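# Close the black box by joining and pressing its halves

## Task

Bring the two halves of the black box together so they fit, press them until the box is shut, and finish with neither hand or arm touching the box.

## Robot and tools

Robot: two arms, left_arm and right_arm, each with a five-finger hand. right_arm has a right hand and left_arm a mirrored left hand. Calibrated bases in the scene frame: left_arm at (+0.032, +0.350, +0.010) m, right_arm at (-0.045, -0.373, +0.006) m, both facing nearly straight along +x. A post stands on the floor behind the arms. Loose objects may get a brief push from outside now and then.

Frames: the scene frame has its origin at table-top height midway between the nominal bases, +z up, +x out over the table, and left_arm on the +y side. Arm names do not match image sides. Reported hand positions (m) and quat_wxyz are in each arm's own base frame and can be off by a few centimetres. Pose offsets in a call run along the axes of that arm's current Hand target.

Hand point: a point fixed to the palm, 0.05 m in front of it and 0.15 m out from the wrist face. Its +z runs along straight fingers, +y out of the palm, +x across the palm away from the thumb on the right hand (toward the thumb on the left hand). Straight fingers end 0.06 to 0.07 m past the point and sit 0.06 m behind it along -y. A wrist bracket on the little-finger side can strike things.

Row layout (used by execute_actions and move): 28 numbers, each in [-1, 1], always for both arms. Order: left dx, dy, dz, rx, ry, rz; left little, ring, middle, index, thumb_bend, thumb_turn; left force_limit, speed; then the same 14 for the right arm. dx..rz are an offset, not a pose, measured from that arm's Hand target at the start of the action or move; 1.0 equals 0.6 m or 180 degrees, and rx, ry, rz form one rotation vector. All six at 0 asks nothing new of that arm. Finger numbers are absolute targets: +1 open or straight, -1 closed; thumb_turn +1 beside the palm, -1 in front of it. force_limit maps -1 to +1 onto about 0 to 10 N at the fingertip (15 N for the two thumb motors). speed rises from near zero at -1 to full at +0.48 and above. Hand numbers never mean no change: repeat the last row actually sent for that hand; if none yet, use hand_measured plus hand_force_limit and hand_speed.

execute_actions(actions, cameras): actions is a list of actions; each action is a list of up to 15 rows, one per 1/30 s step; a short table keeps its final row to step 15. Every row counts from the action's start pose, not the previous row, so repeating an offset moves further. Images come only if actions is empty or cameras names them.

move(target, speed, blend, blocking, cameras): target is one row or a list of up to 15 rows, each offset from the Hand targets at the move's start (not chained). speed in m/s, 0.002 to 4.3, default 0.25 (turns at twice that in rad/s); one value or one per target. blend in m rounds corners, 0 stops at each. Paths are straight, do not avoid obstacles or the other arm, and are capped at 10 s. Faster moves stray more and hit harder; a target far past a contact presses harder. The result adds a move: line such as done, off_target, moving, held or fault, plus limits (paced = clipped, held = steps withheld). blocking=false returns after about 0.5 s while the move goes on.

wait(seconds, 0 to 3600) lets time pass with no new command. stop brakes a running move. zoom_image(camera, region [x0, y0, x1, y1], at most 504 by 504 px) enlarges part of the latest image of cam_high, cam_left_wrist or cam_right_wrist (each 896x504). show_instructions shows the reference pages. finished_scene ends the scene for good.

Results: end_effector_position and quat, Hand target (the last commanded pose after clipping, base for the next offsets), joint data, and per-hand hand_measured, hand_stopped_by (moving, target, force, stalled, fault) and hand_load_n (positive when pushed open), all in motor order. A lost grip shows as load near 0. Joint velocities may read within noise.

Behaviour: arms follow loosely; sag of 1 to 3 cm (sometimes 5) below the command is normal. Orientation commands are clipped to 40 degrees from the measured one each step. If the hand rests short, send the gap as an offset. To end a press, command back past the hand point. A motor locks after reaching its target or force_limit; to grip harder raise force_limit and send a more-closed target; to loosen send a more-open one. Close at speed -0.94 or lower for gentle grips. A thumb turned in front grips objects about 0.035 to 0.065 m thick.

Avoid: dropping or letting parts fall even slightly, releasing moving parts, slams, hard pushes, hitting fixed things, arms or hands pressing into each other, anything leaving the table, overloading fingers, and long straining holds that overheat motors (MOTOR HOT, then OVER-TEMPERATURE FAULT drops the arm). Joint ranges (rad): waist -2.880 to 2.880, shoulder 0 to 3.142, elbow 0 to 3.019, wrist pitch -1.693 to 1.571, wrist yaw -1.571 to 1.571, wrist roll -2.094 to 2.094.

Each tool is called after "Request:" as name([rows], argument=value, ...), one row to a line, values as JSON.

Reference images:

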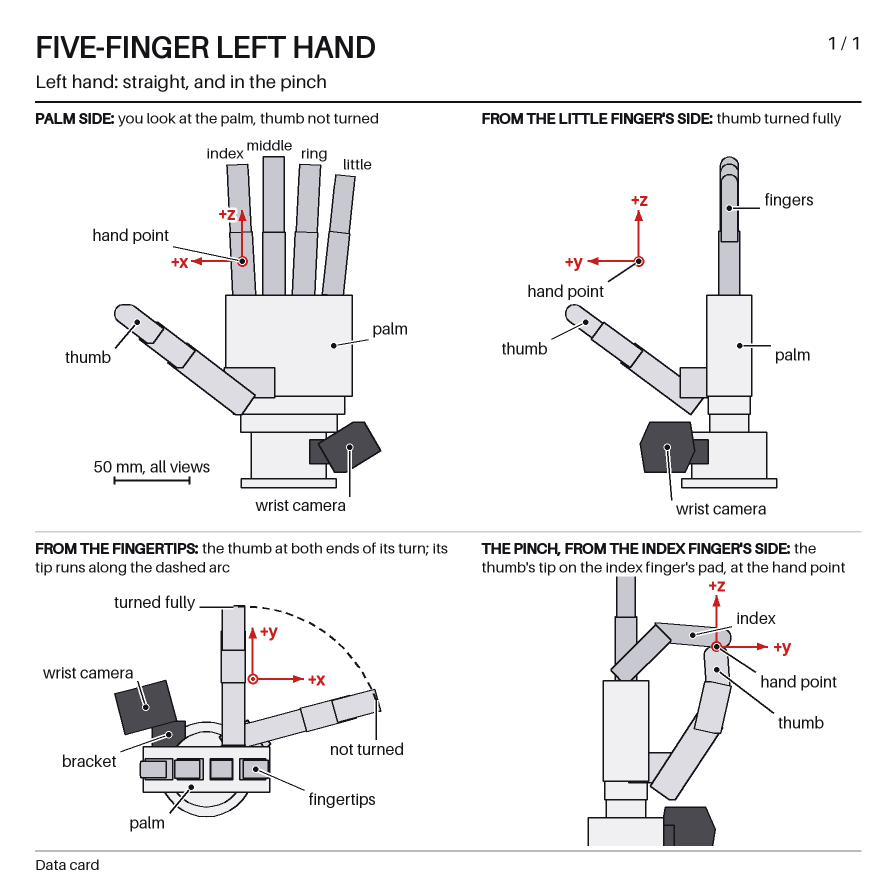

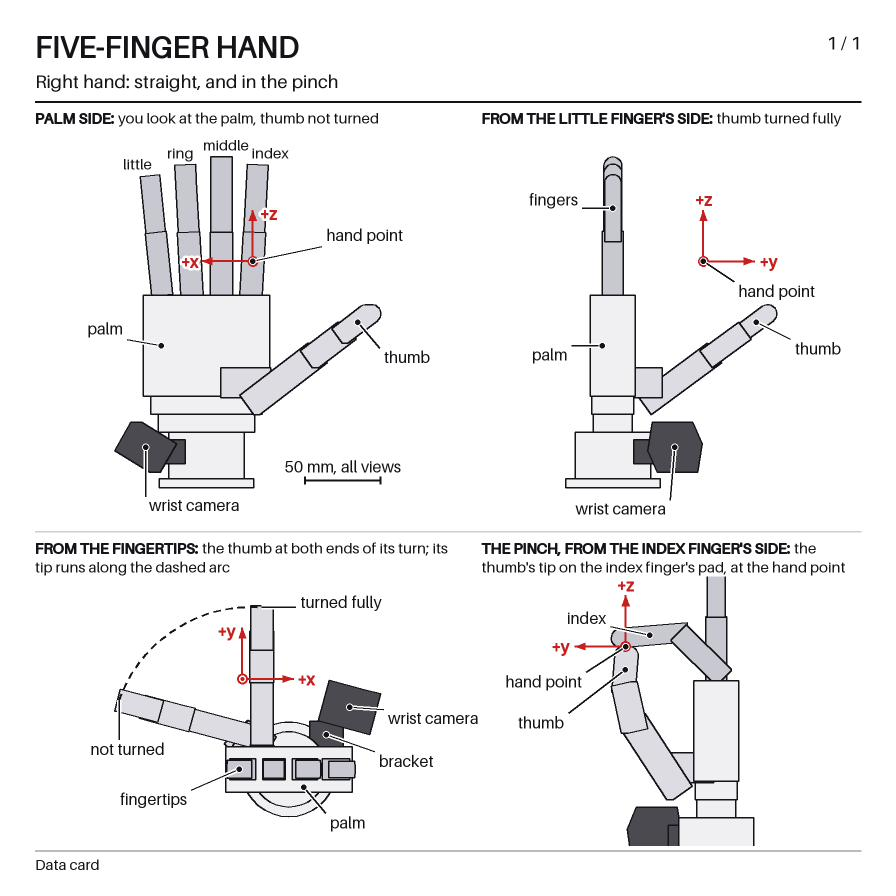

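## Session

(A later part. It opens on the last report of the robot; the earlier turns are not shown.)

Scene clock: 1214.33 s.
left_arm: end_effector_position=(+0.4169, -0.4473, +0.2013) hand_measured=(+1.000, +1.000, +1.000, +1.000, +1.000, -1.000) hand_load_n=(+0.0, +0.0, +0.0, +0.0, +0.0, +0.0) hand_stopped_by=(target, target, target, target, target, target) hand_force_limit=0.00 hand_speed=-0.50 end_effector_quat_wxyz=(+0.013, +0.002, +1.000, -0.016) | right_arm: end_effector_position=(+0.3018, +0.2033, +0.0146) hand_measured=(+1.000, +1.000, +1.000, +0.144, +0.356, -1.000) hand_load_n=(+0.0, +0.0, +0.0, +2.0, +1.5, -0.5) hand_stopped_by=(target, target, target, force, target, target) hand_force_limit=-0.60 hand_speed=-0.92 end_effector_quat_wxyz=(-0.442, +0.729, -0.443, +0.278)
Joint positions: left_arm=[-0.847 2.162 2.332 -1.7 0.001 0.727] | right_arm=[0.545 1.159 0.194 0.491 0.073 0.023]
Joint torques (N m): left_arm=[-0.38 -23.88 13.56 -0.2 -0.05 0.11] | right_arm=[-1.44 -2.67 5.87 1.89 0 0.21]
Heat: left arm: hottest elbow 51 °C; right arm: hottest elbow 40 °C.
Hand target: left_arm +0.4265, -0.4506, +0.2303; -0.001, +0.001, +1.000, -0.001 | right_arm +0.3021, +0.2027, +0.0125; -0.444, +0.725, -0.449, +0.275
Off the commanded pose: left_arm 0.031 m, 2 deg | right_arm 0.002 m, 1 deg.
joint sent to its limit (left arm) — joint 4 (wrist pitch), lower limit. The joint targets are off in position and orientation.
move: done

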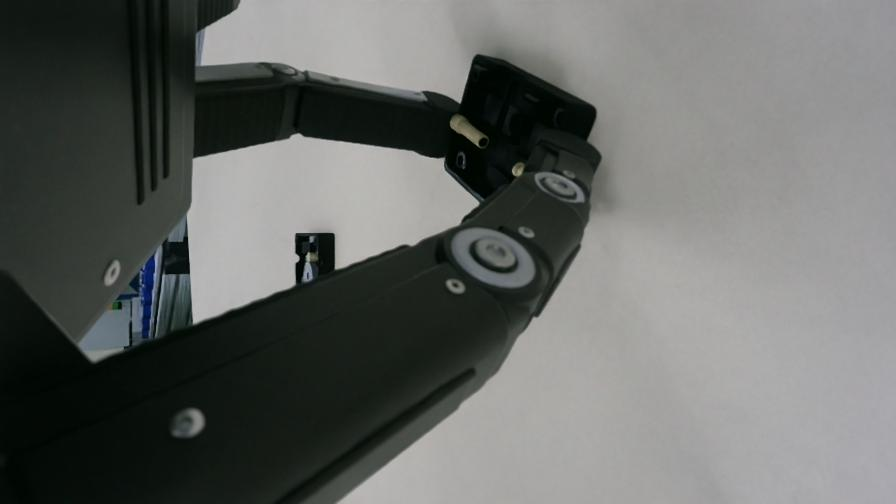

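Request:
move([
  [0,0,0,0,0,0,1,1,1,1,1,-1,0,-0.5,0,0.0059,0.003,0,0,0,1,1,1,0.0,0.355,-1,-0.6,-0.92],
], speed=0.02, cameras=[])

Request:
execute_actions([
  [[0,0,0,0,0,0,1,1,1,1,1,-1,0,-0.5,0,0,0,0,0,0,1,1,1,0.3,0.355,-1,-0.6,-0.92]],
  [[0,0,0,0,0,0,1,1,1,1,1,-1,0,-0.5,0,0,0,0,0,0,1,1,1,0.6,0.355,-1,-0.6,-0.85]],
], cameras=["cam_right_wrist"])

Scene clock: 1227.13 s.
left_arm: end_effector_position=(+0.4169, -0.4473, +0.2013) hand_measured=(+1.000, +1.000, +1.000, +1.000, +1.000, -1.000) hand_load_n=(+0.0, +0.0, -0.5, +0.0, +0.0, +0.0) hand_stopped_by=(target, target, target, target, target, target) hand_force_limit=0.00 hand_speed=-0.50 end_effector_quat_wxyz=(+0.013, +0.002, +1.000, -0.016) | right_arm: end_effector_position=(+0.3035, +0.2044, +0.0141) hand_measured=(+1.000, +1.000, +1.000, +0.144, +0.356, -1.000) hand_load_n=(+0.0, -0.5, +0.0, +2.5, +1.0, -0.5) hand_stopped_by=(target, target, target, force, target, target) hand_force_limit=-0.60 hand_speed=-0.92 end_effector_quat_wxyz=(-0.446, +0.726, -0.443, +0.280)
Joint positions: left_arm=[-0.847 2.162 2.332 -1.7 0.001 0.727] | right_arm=[0.545 1.177 0.191 0.524 0.073 0.024]
Joint torques (N m): left_arm=[-0.15 -23.59 13.57 -0.2 -0.06 0.11] | right_arm=[-1.49 -2.02 5.71 1.76 -0.01 0.18]
Heat: left arm: hottest elbow 51 °C; right arm: hottest elbow 39 °C.
Hand target: left_arm +0.4265, -0.4506, +0.2303; -0.001, +0.001, +1.000, -0.001 | right_arm +0.3021, +0.2027, +0.0085; -0.444, +0.725, -0.449, +0.275
Off the commanded pose: left_arm 0.031 m, 2 deg | right_arm 0.006 m, 1 deg.
joint sent to its limit (left arm) — joint 4 (wrist pitch), lower limit. The joint targets are off in position and orientation.
move: done

Scene clock: 1228.80 s.
left_arm: end_effector_position=(+0.4169, -0.4473, +0.2013) hand_measured=(+1.000, +1.000, +1.000, +1.000, +1.000, -1.000) hand_load_n=(+0.0, +0.0, +0.0, +0.0, -0.5, +0.0) hand_stopped_by=(target, target, target, target, target, target) hand_force_limit=0.00 hand_speed=-0.50 end_effector_quat_wxyz=(+0.013, +0.002, +1.000, -0.016) | right_arm: end_effector_position=(+0.2993, +0.2040, +0.0095) hand_measured=(+1.000, +1.000, +1.000, +0.600, +0.356, -1.000) hand_load_n=(+0.0, +0.0, +0.0, -0.5, +0.0, -0.5) hand_stopped_by=(target, target, target, target, target, target) hand_force_limit=-0.60 hand_speed=-0.85 end_effector_quat_wxyz=(-0.443, +0.729, -0.442, +0.276)
Joint positions: left_arm=[-0.847 2.162 2.332 -1.7 0.001 0.727] | right_arm=[0.55 1.184 0.185 0.525 0.073 0.025]
Joint torques (N m): left_arm=[0.03 -23.59 13.64 -0.23 -0.06 0.09] | right_arm=[-1.55 -3.14 6.11 1.78 0.01 0.18]
Heat: left arm: hottest elbow 51 °C; right arm: hottest elbow 39 °C.
Hand target: left_arm +0.4265, -0.4506, +0.2303; -0.001, +0.001, +1.000, -0.001 | right_arm +0.3021, +0.2027, +0.0086; -0.444, +0.725, -0.449, +0.275
Off the commanded pose: left_arm 0.031 m, 2 deg | right_arm 0.003 m, 1 deg.
joint sent to its limit (left arm) — joint 4 (wrist pitch), lower limit. The joint targets are off in position and orientation.

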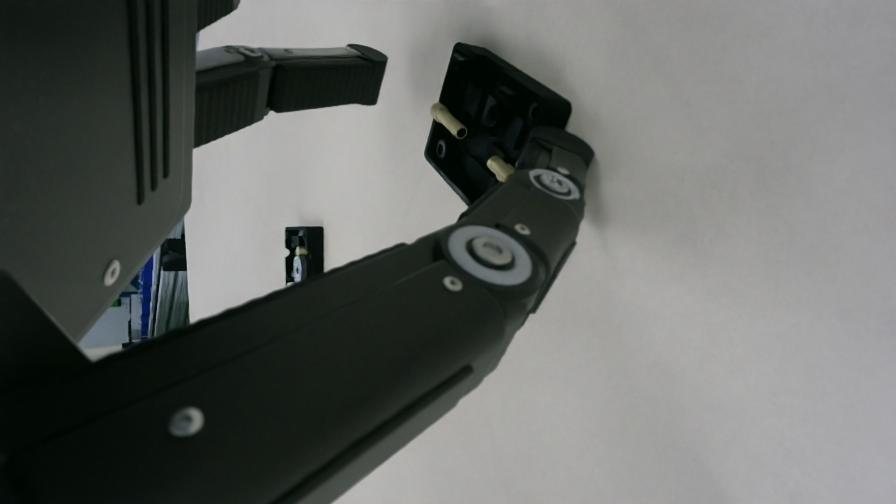

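Request:
move([
  [0,0,0,0,0,0,1,1,1,1,1,-1,0,-0.5,0.0082,-0.0008,-0.0135,-0.0234,-0.0442,0.0867,1,1,1,0.6,0.355,-1,-0.6,-0.85],
], speed=0.06, cameras=["cam_right_wrist"])

Scene clock: 1271.53 s.
left_arm: end_effector_position=(+0.4169, -0.4473, +0.2013) hand_measured=(+1.000, +1.000, +1.000, +1.000, +1.000, -1.000) hand_load_n=(+0.0, +0.0, +0.0, +0.0, +0.0, +0.0) hand_stopped_by=(target, target, target, target, target, target) hand_force_limit=0.00 hand_speed=-0.50 end_effector_quat_wxyz=(+0.013, +0.002, +1.000, -0.016) | right_arm: end_effector_position=(+0.2906, +0.1960, +0.0120) hand_measured=(+1.000, +1.000, +1.000, +0.600, +0.356, -1.000) hand_load_n=(+0.0, +0.0, +0.0, +0.0, -2.0, +0.0) hand_stopped_by=(target, target, target, target, target, target) hand_force_limit=-0.60 hand_speed=-0.85 end_effector_quat_wxyz=(-0.484, +0.694, -0.511, +0.149)
Joint positions: left_arm=[-0.847 2.162 2.332 -1.7 0.001 0.727] | right_arm=[0.333 1.193 0.185 0.48 -0.264 0.185]
Joint torques (N m): left_arm=[-0.03 -23.82 13.49 -0.18 -0.07 0.09] | right_arm=[-1.79 -2.55 7.53 0.59 -0.2 0.27]
Heat: left arm: hottest elbow 51 °C; right arm: hottest elbow 37 °C.
Hand target: left_arm +0.4265, -0.4506, +0.2303; -0.001, +0.001, +1.000, -0.001 | right_arm +0.2980, +0.1951, +0.0126; -0.480, +0.690, -0.521, +0.145
Off the commanded pose: left_arm 0.031 m, 2 deg | right_arm 0.008 m, 1 deg.
joint sent to its limit (left arm) — joint 4 (wrist pitch), lower limit. The joint targets are off in position and orientation.
move: done

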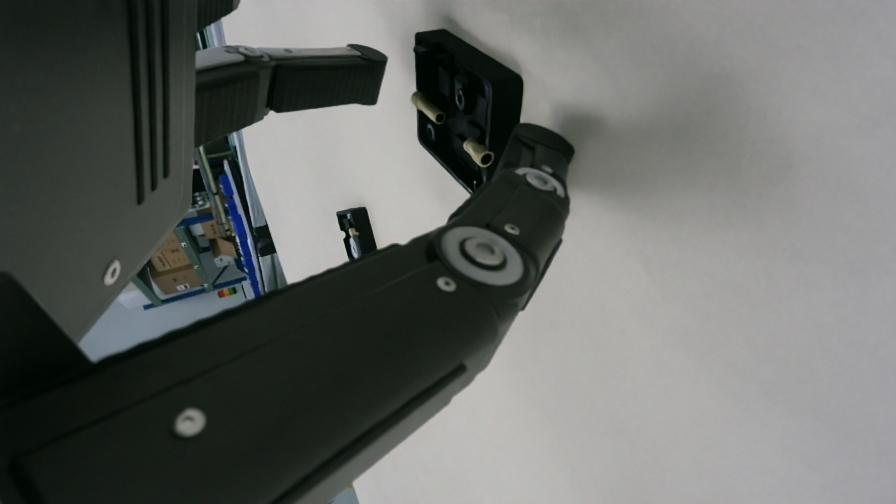

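Request:
zoom_image(camera="cam_right_wrist", region=[380, 10, 600, 210])

Scaled by 2.291 from the camera's image (finer frame: 1280x720).

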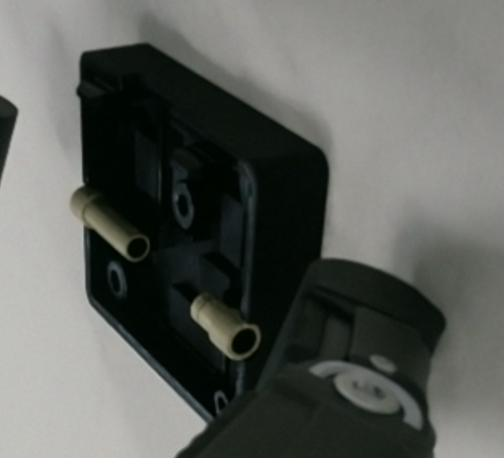

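Request:
move([
  [0,0,0,0,0,0,1,1,1,1,1,-1,0,-0.5,-0.0065,-0.013,0.0185,0,0,0,1,1,1,0.6,0.355,-1,-0.6,-0.85],
], speed=0.03, cameras=["cam_right_wrist"])

Request:
zoom_image(camera="cam_right_wrist", region=[380, 10, 600, 210])

Scene clock: 1365.53 s.
left_arm: end_effector_position=(+0.4169, -0.4473, +0.2013) hand_measured=(+1.000, +1.000, +1.000, +1.000, +1.000, -1.000) hand_load_n=(+0.0, +0.0, +0.0, +0.0, +0.0, +0.0) hand_stopped_by=(target, target, target, target, target, target) hand_force_limit=0.00 hand_speed=-0.50 end_effector_quat_wxyz=(+0.013, +0.002, +1.000, -0.016) | right_arm: end_effector_position=(+0.2987, +0.1969, +0.0141) hand_measured=(+1.000, +1.000, +1.000, +0.600, +0.356, -1.000) hand_load_n=(+0.0, -0.5, +0.0, +0.0, +3.0, +0.5) hand_stopped_by=(target, target, target, target, target, target) hand_force_limit=-0.60 hand_speed=-0.85 end_effector_quat_wxyz=(-0.485, +0.687, -0.521, +0.147)
Joint positions: left_arm=[-0.847 2.162 2.332 -1.7 0.001 0.727] | right_arm=[0.326 1.211 0.204 0.48 -0.263 0.204]
Joint torques (N m): left_arm=[-0.09 -23.41 13.63 -0.24 -0.05 0.11] | right_arm=[0.09 -1.67 8.44 0.66 0.43 0.11]
Heat: left arm: hottest elbow 52 °C; right arm: hottest elbow 38 °C.
Hand target: left_arm +0.4265, -0.4506, +0.2303; -0.001, +0.001, +1.000, -0.001 | right_arm +0.3087, +0.2042, +0.0146; -0.481, +0.690, -0.521, +0.145
Off the commanded pose: left_arm 0.031 m, 2 deg | right_arm 0.012 m, 1 deg.
joint sent to its limit (left arm) — joint 4 (wrist pitch), lower limit. The joint targets are off in position and orientation.
move: off_target (right_arm)

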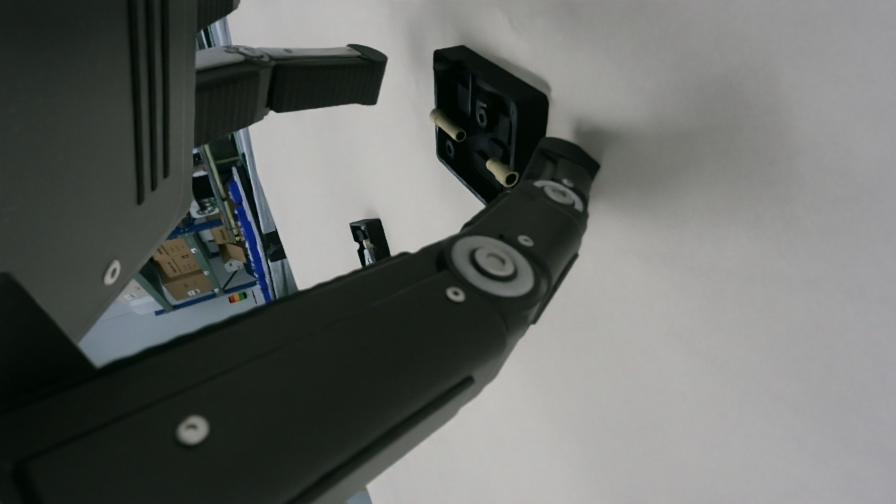

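Scaled by 2.291 from the camera's image (finer frame: 1280x720).

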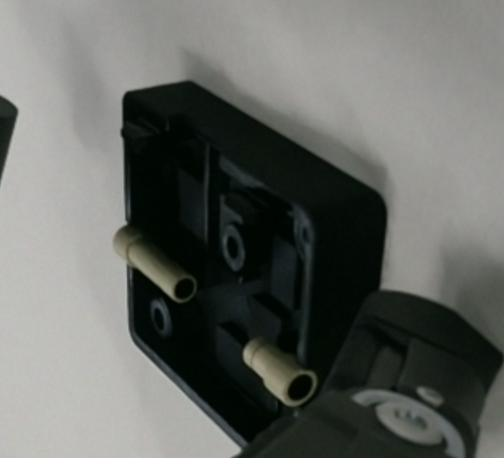

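Request:
move([
  [0,0,0,0,0,0,1,1,1,1,1,-1,0,-0.5,-0.0002,-0.0023,-0.0128,0,0,0,1,1,1,0.6,0.355,-1,-0.6,-0.85],
], speed=0.03, cameras=["cam_right_wrist"])

Request:
zoom_image(camera="cam_right_wrist", region=[380, 10, 600, 210])

Scene clock: 1390.63 s.
left_arm: end_effector_position=(+0.4169, -0.4473, +0.2013) hand_measured=(+1.000, +1.000, +1.000, +1.000, +1.000, -1.000) hand_load_n=(+0.0, +0.0, +0.0, +0.0, +0.0, +0.0) hand_stopped_by=(target, target, target, target, target, target) hand_force_limit=0.00 hand_speed=-0.50 end_effector_quat_wxyz=(+0.013, +0.002, +1.000, -0.016) | right_arm: end_effector_position=(+0.2954, +0.1958, +0.0121) hand_measured=(+1.000, +1.000, +1.000, +0.600, +0.356, -1.000) hand_load_n=(+0.0, +0.0, +0.0, +0.0, +0.0, +0.5) hand_stopped_by=(target, target, target, target, target, target) hand_force_limit=-0.60 hand_speed=-0.85 end_effector_quat_wxyz=(-0.477, +0.690, -0.526, +0.141)
Joint positions: left_arm=[-0.847 2.162 2.332 -1.7 0.001 0.727] | right_arm=[0.326 1.2 0.207 0.444 -0.263 0.205]
Joint torques (N m): left_arm=[0.03 -23.71 13.57 -0.18 -0.07 0.11] | right_arm=[-0.62 -4.31 7.91 0.64 0.16 0.06]
Heat: left arm: hottest elbow 52 °C; right arm: hottest elbow 40 °C.
Hand target: left_arm +0.4265, -0.4506, +0.2303; -0.001, +0.001, +1.000, -0.001 | right_arm +0.3041, +0.2003, +0.0196; -0.481, +0.690, -0.521, +0.145
Off the commanded pose: left_arm 0.031 m, 2 deg | right_arm 0.012 m, 1 deg.
joint sent to its limit (left arm) — joint 4 (wrist pitch), lower limit. The joint targets are off in position and orientation.
move: off_target (right_arm)

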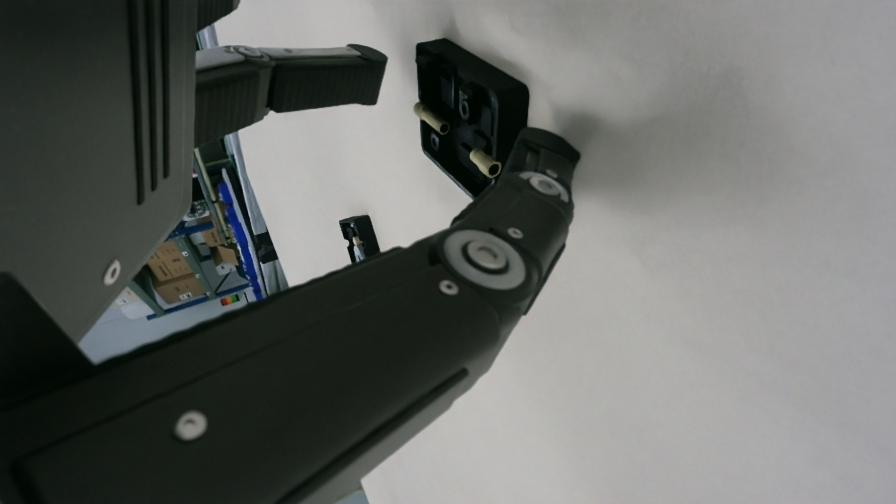

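Scaled by 2.291 from the camera's image (finer frame: 1280x720).

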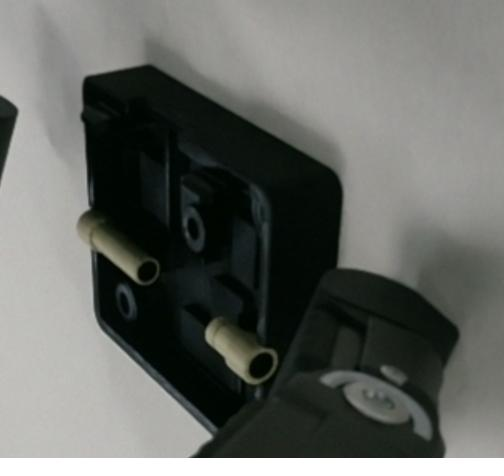

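Request:
move([
  [0,0,0,0,0,0,1,1,1,1,1,-1,0,-0.5,-0.0025,-0.0068,-0.0042,0,0,0,1,1,1,0.6,0.355,-1,-0.6,-0.85],
  [0,0,0,0,0,0,1,1,1,1,1,-1,0,-0.5,-0.0057,-0.0127,0.0073,0,0,0,1,1,1,0.6,0.355,-1,-0.6,-0.85],
], speed=0.03, cameras=["cam_right_wrist"])

Request:
zoom_image(camera="cam_right_wrist", region=[380, 10, 600, 210])

Scene clock: 1401.07 s.
left_arm: end_effector_position=(+0.4169, -0.4473, +0.2013) hand_measured=(+1.000, +1.000, +1.000, +1.000, +1.000, -1.000) hand_load_n=(+0.0, +0.0, +0.0, +0.0, +0.0, +0.0) hand_stopped_by=(target, target, target, target, target, target) hand_force_limit=0.00 hand_speed=-0.50 end_effector_quat_wxyz=(+0.013, +0.002, +1.000, -0.016) | right_arm: end_effector_position=(+0.2954, +0.1977, +0.0146) hand_measured=(+1.000, +1.000, +1.000, +0.600, +0.356, -1.000) hand_load_n=(+0.0, +0.0, +0.0, +0.0, +0.0, +0.0) hand_stopped_by=(target, target, target, target, target, target) hand_force_limit=-0.60 hand_speed=-0.85 end_effector_quat_wxyz=(-0.474, +0.693, -0.525, +0.141)
Joint positions: left_arm=[-0.847 2.162 2.332 -1.7 0.001 0.727] | right_arm=[0.336 1.184 0.216 0.412 -0.253 0.205]
Joint torques (N m): left_arm=[-0.15 -23.77 13.61 -0.16 -0.07 0.08] | right_arm=[-0.21 -3.25 8.96 0.87 0.16 0.14]
Heat: left arm: hottest elbow 52 °C; right arm: hottest elbow 41 °C.
Hand target: left_arm +0.4265, -0.4506, +0.2303; -0.001, +0.001, +1.000, -0.001 | right_arm +0.3101, +0.2055, +0.0247; -0.481, +0.690, -0.521, +0.145
Off the commanded pose: left_arm 0.031 m, 2 deg | right_arm 0.019 m, 1 deg.
joint sent to its limit (left arm) — joint 4 (wrist pitch), lower limit. The joint targets are off in position and orientation.
move: off_target (right_arm)

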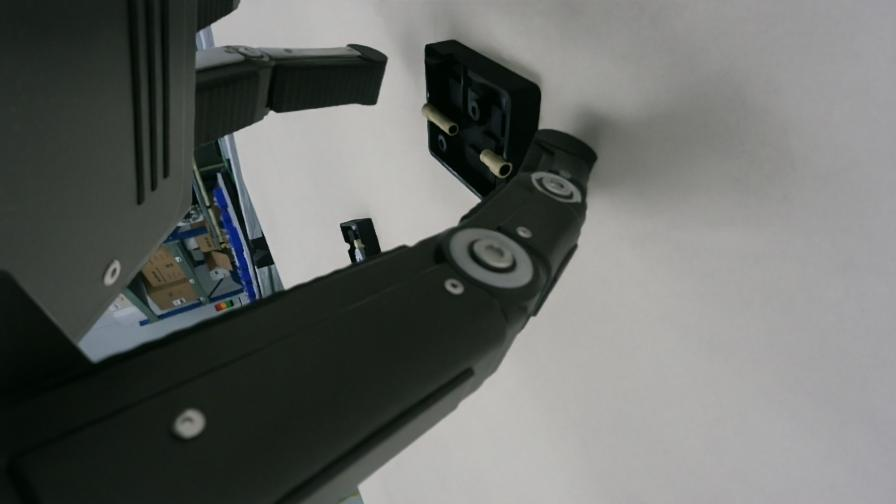

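Scaled by 2.291 from the camera's image (finer frame: 1280x720).

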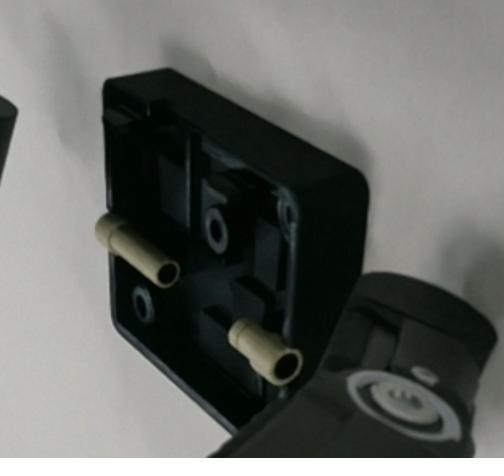

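Request:
move([
  [0,0,0,0,0,0,1,1,1,1,1,-1,0,-0.5,0.0004,0.0012,0.0085,0,0,0,1,1,1,0.6,0.355,-1,-0.6,-0.85],
], speed=0.03, cameras=["cam_right_wrist"])

Request:
zoom_image(camera="cam_right_wrist", region=[380, 10, 600, 210])

Scene clock: 1414.37 s.
left_arm: end_effector_position=(+0.4169, -0.4473, +0.2013) hand_measured=(+1.000, +1.000, +1.000, +1.000, +1.000, -1.000) hand_load_n=(+0.0, +0.0, +0.0, +0.0, +0.0, +0.0) hand_stopped_by=(target, target, target, target, target, target) hand_force_limit=0.00 hand_speed=-0.50 end_effector_quat_wxyz=(+0.013, +0.002, +1.000, -0.016) | right_arm: end_effector_position=(+0.2988, +0.1970, +0.0137) hand_measured=(+1.000, +1.000, +1.000, +0.600, +0.356, -1.000) hand_load_n=(+0.0, +0.0, +0.0, -0.5, +3.0, +0.0) hand_stopped_by=(target, target, target, target, target, target) hand_force_limit=-0.60 hand_speed=-0.85 end_effector_quat_wxyz=(-0.471, +0.692, -0.528, +0.142)
Joint positions: left_arm=[-0.847 2.162 2.332 -1.7 0.001 0.727] | right_arm=[0.332 1.196 0.223 0.412 -0.251 0.205]
Joint torques (N m): left_arm=[-0.26 -24 13.63 -0.27 -0.05 0.1] | right_arm=[0.21 -1.79 8.87 1.73 0.24 0.14]
Heat: left arm: hottest elbow 52 °C; right arm: hottest elbow 42 °C.
Hand target: left_arm +0.4265, -0.4506, +0.2303; -0.001, +0.001, +1.000, -0.001 | right_arm +0.3134, +0.2079, +0.0215; -0.481, +0.690, -0.521, +0.145
Off the commanded pose: left_arm 0.031 m, 2 deg | right_arm 0.020 m, 1 deg.
joint sent to its limit (left arm) — joint 4 (wrist pitch), lower limit. The joint targets are off in position and orientation.
move: off_target (right_arm)

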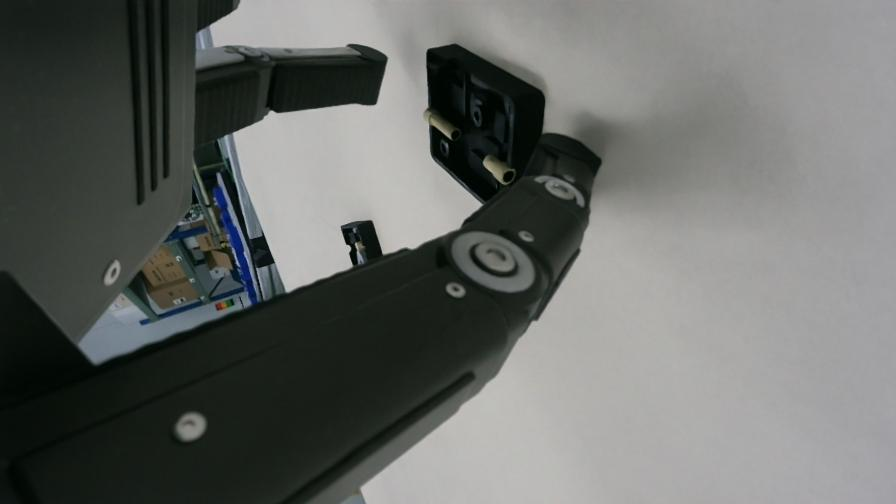

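Scaled by 2.291 from the camera's image (finer frame: 1280x720).

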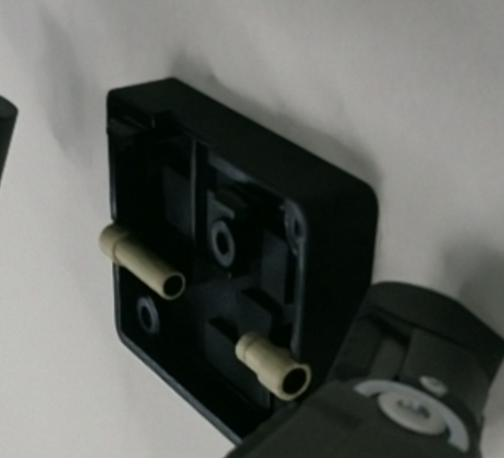

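Request:
move([
  [0,0,0,0,0,0,1,1,1,1,1,-1,0,-0.5,0.0003,-0.001,-0.012,0,0,0,1,1,1,0.6,0.355,-1,-0.6,-0.85],
], speed=0.03, cameras=["cam_right_wrist"])

Request:
zoom_image(camera="cam_right_wrist", region=[380, 10, 600, 210])

Scene clock: 1429.07 s.
left_arm: end_effector_position=(+0.4169, -0.4473, +0.2013) hand_measured=(+1.000, +1.000, +1.000, +1.000, +1.000, -1.000) hand_load_n=(+0.0, +0.0, +0.0, +0.0, +0.0, +0.0) hand_stopped_by=(target, target, target, target, target, target) hand_force_limit=0.00 hand_speed=-0.50 end_effector_quat_wxyz=(+0.013, +0.002, +1.000, -0.016) | right_arm: end_effector_position=(+0.2989, +0.1970, +0.0142) hand_measured=(+1.000, +1.000, +1.000, +0.600, +0.356, -1.000) hand_load_n=(+0.0, +0.0, +0.0, +0.0, +1.0, +0.0) hand_stopped_by=(target, target, target, target, target, target) hand_force_limit=-0.60 hand_speed=-0.85 end_effector_quat_wxyz=(-0.472, +0.691, -0.528, +0.142)
Joint positions: left_arm=[-0.847 2.162 2.332 -1.7 0.001 0.727] | right_arm=[0.332 1.194 0.223 0.412 -0.251 0.205]
Joint torques (N m): left_arm=[0.15 -23.88 13.6 -0.2 -0.07 0.11] | right_arm=[-0.62 -4.78 8.17 0.73 0 0.11]
Heat: left arm: hottest elbow 52 °C; right arm: hottest elbow 42 °C.
Hand target: left_arm +0.4265, -0.4506, +0.2303; -0.001, +0.001, +1.000, -0.001 | right_arm +0.3088, +0.2040, +0.0255; -0.481, +0.690, -0.521, +0.145
Off the commanded pose: left_arm 0.031 m, 2 deg | right_arm 0.017 m, 1 deg.
joint sent to its limit (left arm) — joint 4 (wrist pitch), lower limit. The joint targets are off in position and orientation.
move: off_target (right_arm)

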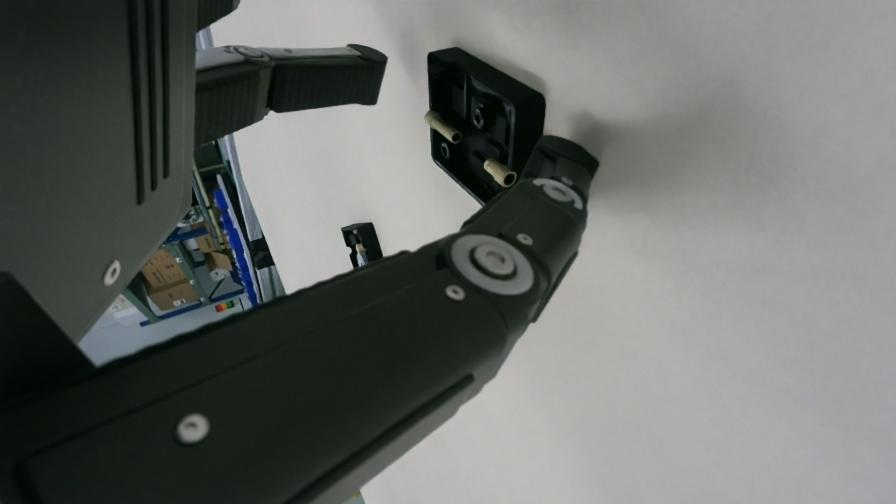

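Scaled by 2.291 from the camera's image (finer frame: 1280x720).

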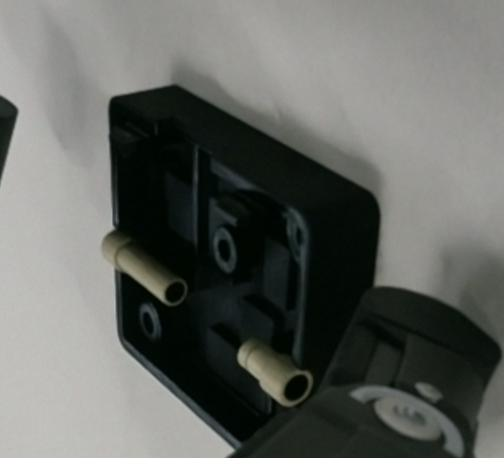

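Request:
execute_actions([
  [[0,0,0,0,0,0,1,1,1,1,1,-1,0,-0.5,0,0,0,0,0,0,1,1,1,0.2,0.355,-1,-0.6,-0.9]],
], cameras=["cam_right_wrist"])

Request:
zoom_image(camera="cam_right_wrist", region=[380, 10, 600, 210])

Scene clock: 1444.33 s.
left_arm: end_effector_position=(+0.4169, -0.4473, +0.2013) hand_measured=(+1.000, +1.000, +1.000, +1.000, +1.000, -1.000) hand_load_n=(+0.0, +0.0, +0.0, +0.0, -0.5, +0.0) hand_stopped_by=(target, target, target, target, target, target) hand_force_limit=0.00 hand_speed=-0.50 end_effector_quat_wxyz=(+0.013, +0.002, +1.000, -0.016) | right_arm: end_effector_position=(+0.2989, +0.1970, +0.0142) hand_measured=(+1.000, +1.000, +1.000, +0.200, +0.356, -1.000) hand_load_n=(+0.0, +0.0, +0.0, +0.0, +1.0, +0.0) hand_stopped_by=(target, target, target, target, target, target) hand_force_limit=-0.60 hand_speed=-0.90 end_effector_quat_wxyz=(-0.472, +0.691, -0.528, +0.142)
Joint positions: left_arm=[-0.847 2.162 2.332 -1.7 0.001 0.727] | right_arm=[0.332 1.194 0.223 0.412 -0.251 0.205]
Joint torques (N m): left_arm=[-0.15 -23.82 13.55 -0.18 -0.05 0.1] | right_arm=[-0.62 -4.6 8.23 0.72 0.03 0.11]
Heat: left arm: hottest elbow 52 °C; right arm: hottest elbow 42 °C.
Hand target: left_arm +0.4265, -0.4506, +0.2303; -0.001, +0.001, +1.000, -0.001 | right_arm +0.3088, +0.2040, +0.0255; -0.481, +0.690, -0.521, +0.145
Off the commanded pose: left_arm 0.031 m, 2 deg | right_arm 0.017 m, 1 deg.
joint sent to its limit (left arm) — joint 4 (wrist pitch), lower limit. The joint targets are off in position and orientation.

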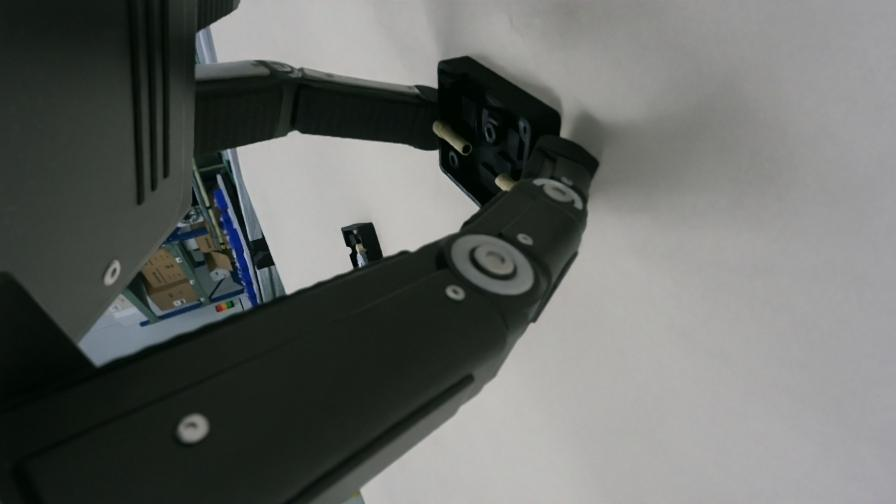

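Scaled by 2.291 from the camera's image (finer frame: 1280x720).

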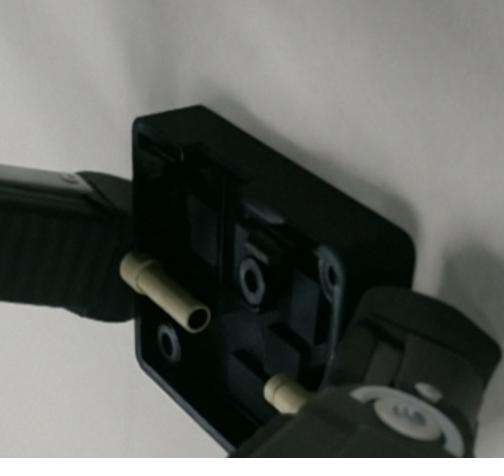

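Request:
execute_actions([
  [[0,0,0,0,0,0,1,1,1,1,1,-1,0,-0.5,0,0,0,0,0,0,1,1,1,0.02,0.355,-1,-0.6,-0.93]],
  [[0,0,0,0,0,0,1,1,1,1,1,-1,0,-0.5,0,0,0,0,0,0,1,1,1,0.02,0.355,-1,-0.6,-0.93]],
], cameras=["cam_right_wrist"])

Request:
zoom_image(camera="cam_right_wrist", region=[380, 10, 600, 210])

Scene clock: 1451.90 s.
left_arm: end_effector_position=(+0.4169, -0.4473, +0.2013) hand_measured=(+1.000, +1.000, +1.000, +1.000, +1.000, -1.000) hand_load_n=(+0.0, +0.0, +0.0, -0.5, +0.0, +0.0) hand_stopped_by=(target, target, target, target, target, target) hand_force_limit=0.00 hand_speed=-0.50 end_effector_quat_wxyz=(+0.013, +0.002, +1.000, -0.016) | right_arm: end_effector_position=(+0.2989, +0.1970, +0.0142) hand_measured=(+1.000, +1.000, +1.000, +0.162, +0.356, -1.000) hand_load_n=(-0.5, +0.0, +0.0, +3.5, +3.0, +0.0) hand_stopped_by=(target, target, target, force, target, target) hand_force_limit=-0.60 hand_speed=-0.93 end_effector_quat_wxyz=(-0.472, +0.691, -0.528, +0.142)
Joint positions: left_arm=[-0.847 2.162 2.332 -1.7 0.001 0.727] | right_arm=[0.332 1.194 0.223 0.412 -0.251 0.205]
Joint torques (N m): left_arm=[-0.26 -23.59 13.5 -0.18 -0.05 0.1] | right_arm=[-0.5 -4.84 8.2 0.8 -0.02 0.11]
Heat: left arm: hottest elbow 53 °C; right arm: hottest elbow 42 °C.
Hand target: left_arm +0.4265, -0.4506, +0.2303; -0.001, +0.001, +1.000, -0.001 | right_arm +0.3088, +0.2040, +0.0255; -0.481, +0.690, -0.521, +0.145
Off the commanded pose: left_arm 0.031 m, 2 deg | right_arm 0.017 m, 1 deg.
joint sent to its limit (left arm) — joint 4 (wrist pitch), lower limit. The joint targets are off in position and orientation.

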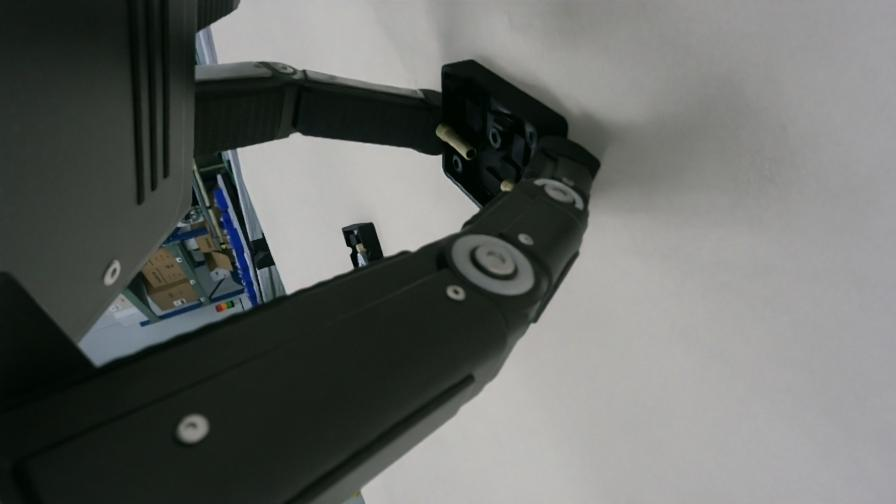

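Scaled by 2.291 from the camera's image (finer frame: 1280x720).

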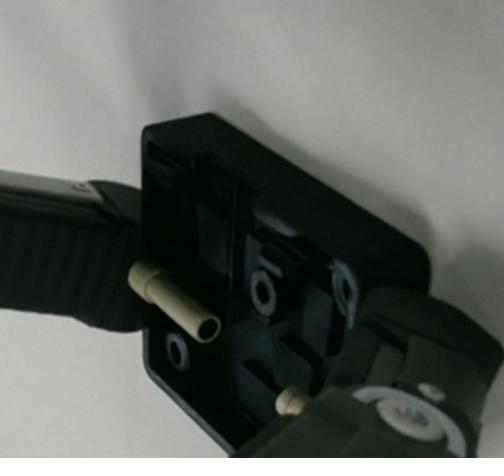

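Request:
move([
  [0,0,0,0,0,0,1,1,1,1,1,-1,0,-0.5,-0.035,-0.095,-0.0578,0,0,0,1,1,1,0.02,0.355,-1,-0.6,-0.93],
], speed=0.06, cameras=["cam_right_wrist", "cam_high"])

Request:
zoom_image(camera="cam_right_wrist", region=[380, 10, 600, 210])

Scene clock: 1460.03 s.
left_arm: end_effector_position=(+0.4169, -0.4473, +0.2013) hand_measured=(+1.000, +1.000, +1.000, +1.000, +1.000, -1.000) hand_load_n=(+0.0, +0.0, +0.0, +0.0, +0.0, +0.0) hand_stopped_by=(target, target, target, target, target, target) hand_force_limit=0.00 hand_speed=-0.50 end_effector_quat_wxyz=(+0.013, +0.002, +1.000, -0.016) | right_arm: end_effector_position=(+0.2917, +0.1984, +0.0685) hand_measured=(+1.000, +1.000, +1.000, +0.162, +0.356, -1.000) hand_load_n=(+0.0, +0.0, +0.0, +3.0, +3.0, -0.5) hand_stopped_by=(target, target, target, force, target, target) hand_force_limit=-0.60 hand_speed=-0.93 end_effector_quat_wxyz=(-0.462, +0.699, -0.530, +0.132)
Joint positions: left_arm=[-0.847 2.162 2.332 -1.7 0.001 0.727] | right_arm=[0.342 0.935 0.311 0.034 -0.251 0.205]
Joint torques (N m): left_arm=[0.15 -23.41 13.61 -0.09 -0.08 0.08] | right_arm=[-0.38 -4.01 11.48 0.77 -0.02 0.09]
Heat: left arm: hottest elbow 53 °C; right arm: hottest elbow 42 °C.
Hand target: left_arm +0.4265, -0.4506, +0.2303; -0.001, +0.001, +1.000, -0.001 | right_arm +0.3088, +0.2040, +0.0954; -0.480, +0.690, -0.521, +0.145
Off the commanded pose: left_arm 0.031 m, 2 deg | right_arm 0.032 m, 3 deg.
joint sent to its limit (left arm) — joint 4 (wrist pitch), lower limit. The joint targets are off in position and orientation.
move: off_target (right_arm)
Images, in order (width x height): cam_high 896x504, cam_right_wrist 896x504.

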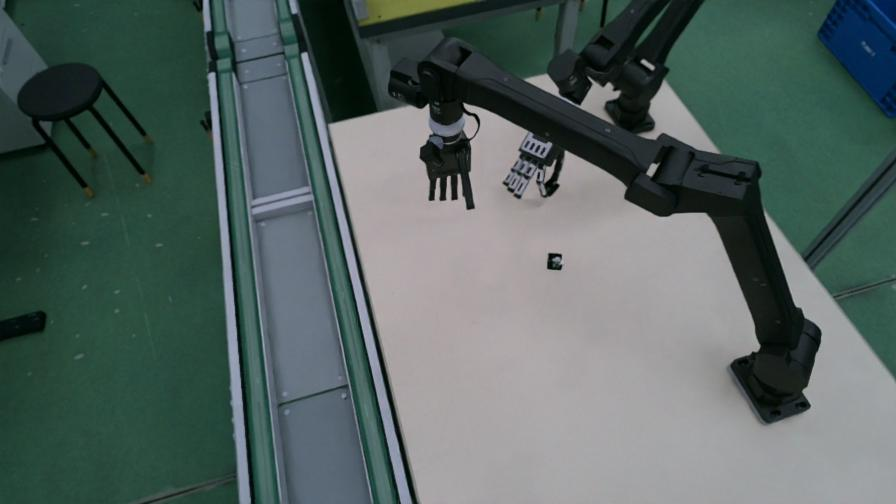

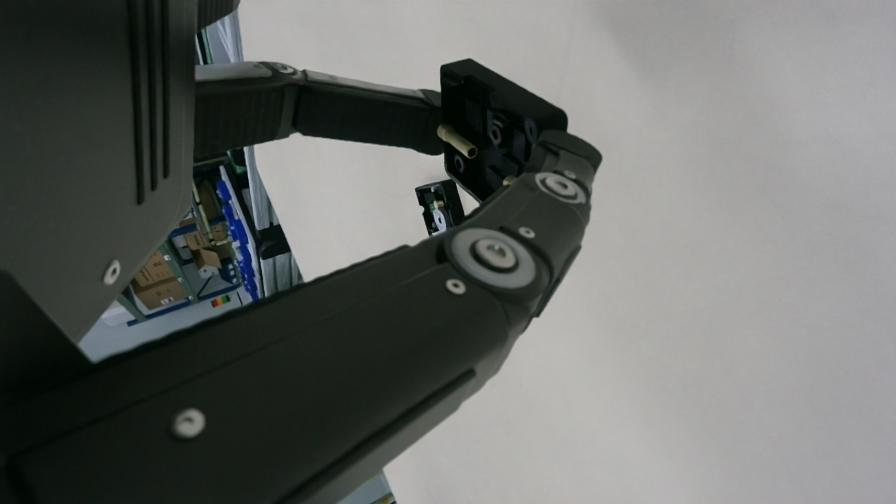

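Scaled by 2.291 from the camera's image (finer frame: 1280x720).

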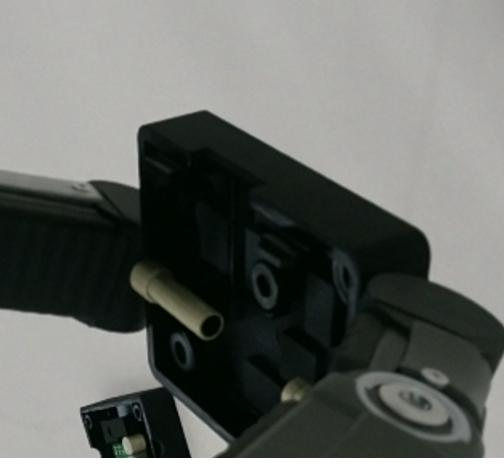

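Request:
move([
  [0,0,0,0,0,0,1,1,1,1,1,-1,0,-0.5,-0.0332,-0.0667,0.0621,0.1658,0.1093,-0.4579,1,1,1,0.02,0.355,-1,-0.6,-0.93],
], speed=0.15, cameras=["cam_right_wrist", "cam_high", "cam_left_wrist"])

Scene clock: 1508.17 s.
left_arm: end_effector_position=(+0.4169, -0.4473, +0.2013) hand_measured=(+1.000, +1.000, +1.000, +1.000, +1.000, -1.000) hand_load_n=(+0.0, +0.0, +0.0, +0.5, +0.0, +0.0) hand_stopped_by=(target, target, target, target, target, target) hand_force_limit=0.00 hand_speed=-0.50 end_effector_quat_wxyz=(+0.013, +0.002, +1.000, -0.016) | right_arm: end_effector_position=(+0.3516, +0.2358, +0.1146) hand_measured=(+1.000, +1.000, +1.000, +0.162, +0.356, -1.000) hand_load_n=(+0.0, +0.0, +0.0, +2.5, +3.0, +0.0) hand_stopped_by=(target, target, target, force, target, target) hand_force_limit=-0.60 hand_speed=-0.93 end_effector_quat_wxyz=(-0.325, +0.695, +0.029, +0.641)
Joint positions: left_arm=[-0.847 2.162 2.332 -1.7 0.001 0.727] | right_arm=[0.835 1.406 0.204 1.237 0.322 -1.154]
Joint torques (N m): left_arm=[-0.32 -23.65 13.7 -0.08 -0.06 0.1] | right_arm=[0.03 -4.84 4.74 2.14 -0.07 -0.09]
Heat: left arm: hottest elbow 53 °C; right arm: hottest elbow 47 °C.
Hand target: left_arm +0.4265, -0.4506, +0.2303; -0.001, +0.001, +1.000, -0.001 | right_arm +0.3499, +0.2400, +0.1155; -0.328, +0.691, +0.038, +0.643
Off the commanded pose: left_arm 0.031 m, 2 deg | right_arm 0.005 m, 1 deg.
joint sent to its limit (left arm) — joint 4 (wrist pitch), lower limit. The joint targets are off in position and orientation.
move: done

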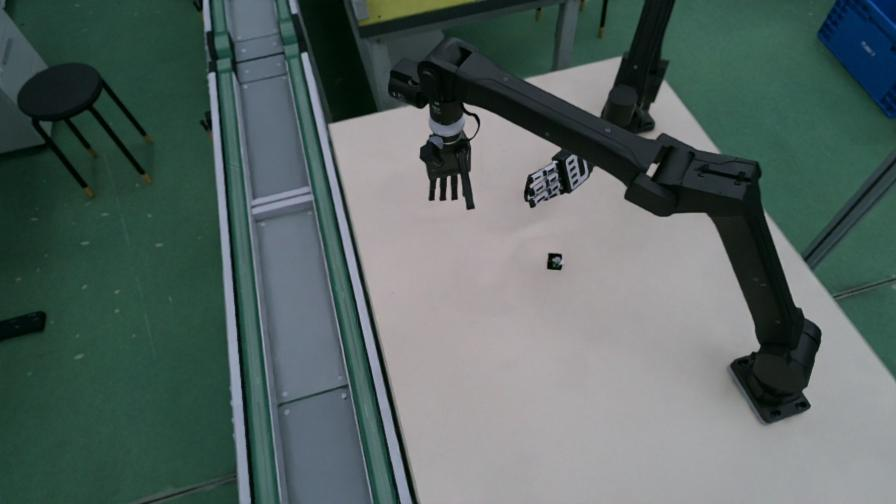

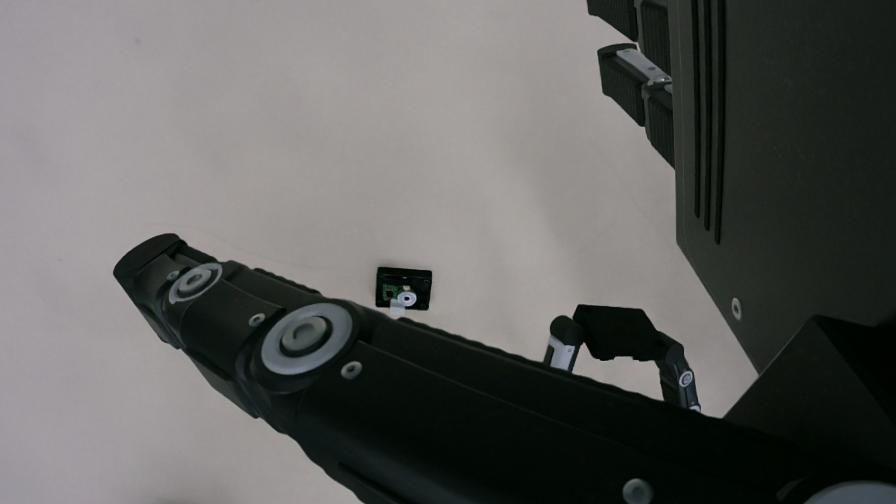

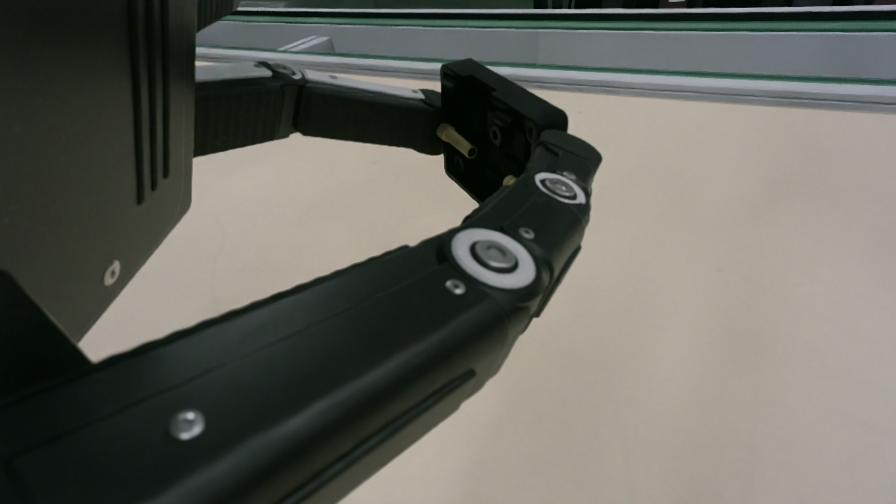

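Request:
zoom_image(camera="cam_left_wrist", region=[530, 270, 730, 430])

Scaled by 2.520 from the camera's image (finer frame: 1280x720).

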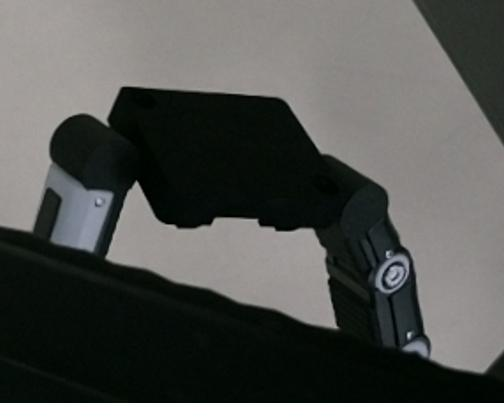

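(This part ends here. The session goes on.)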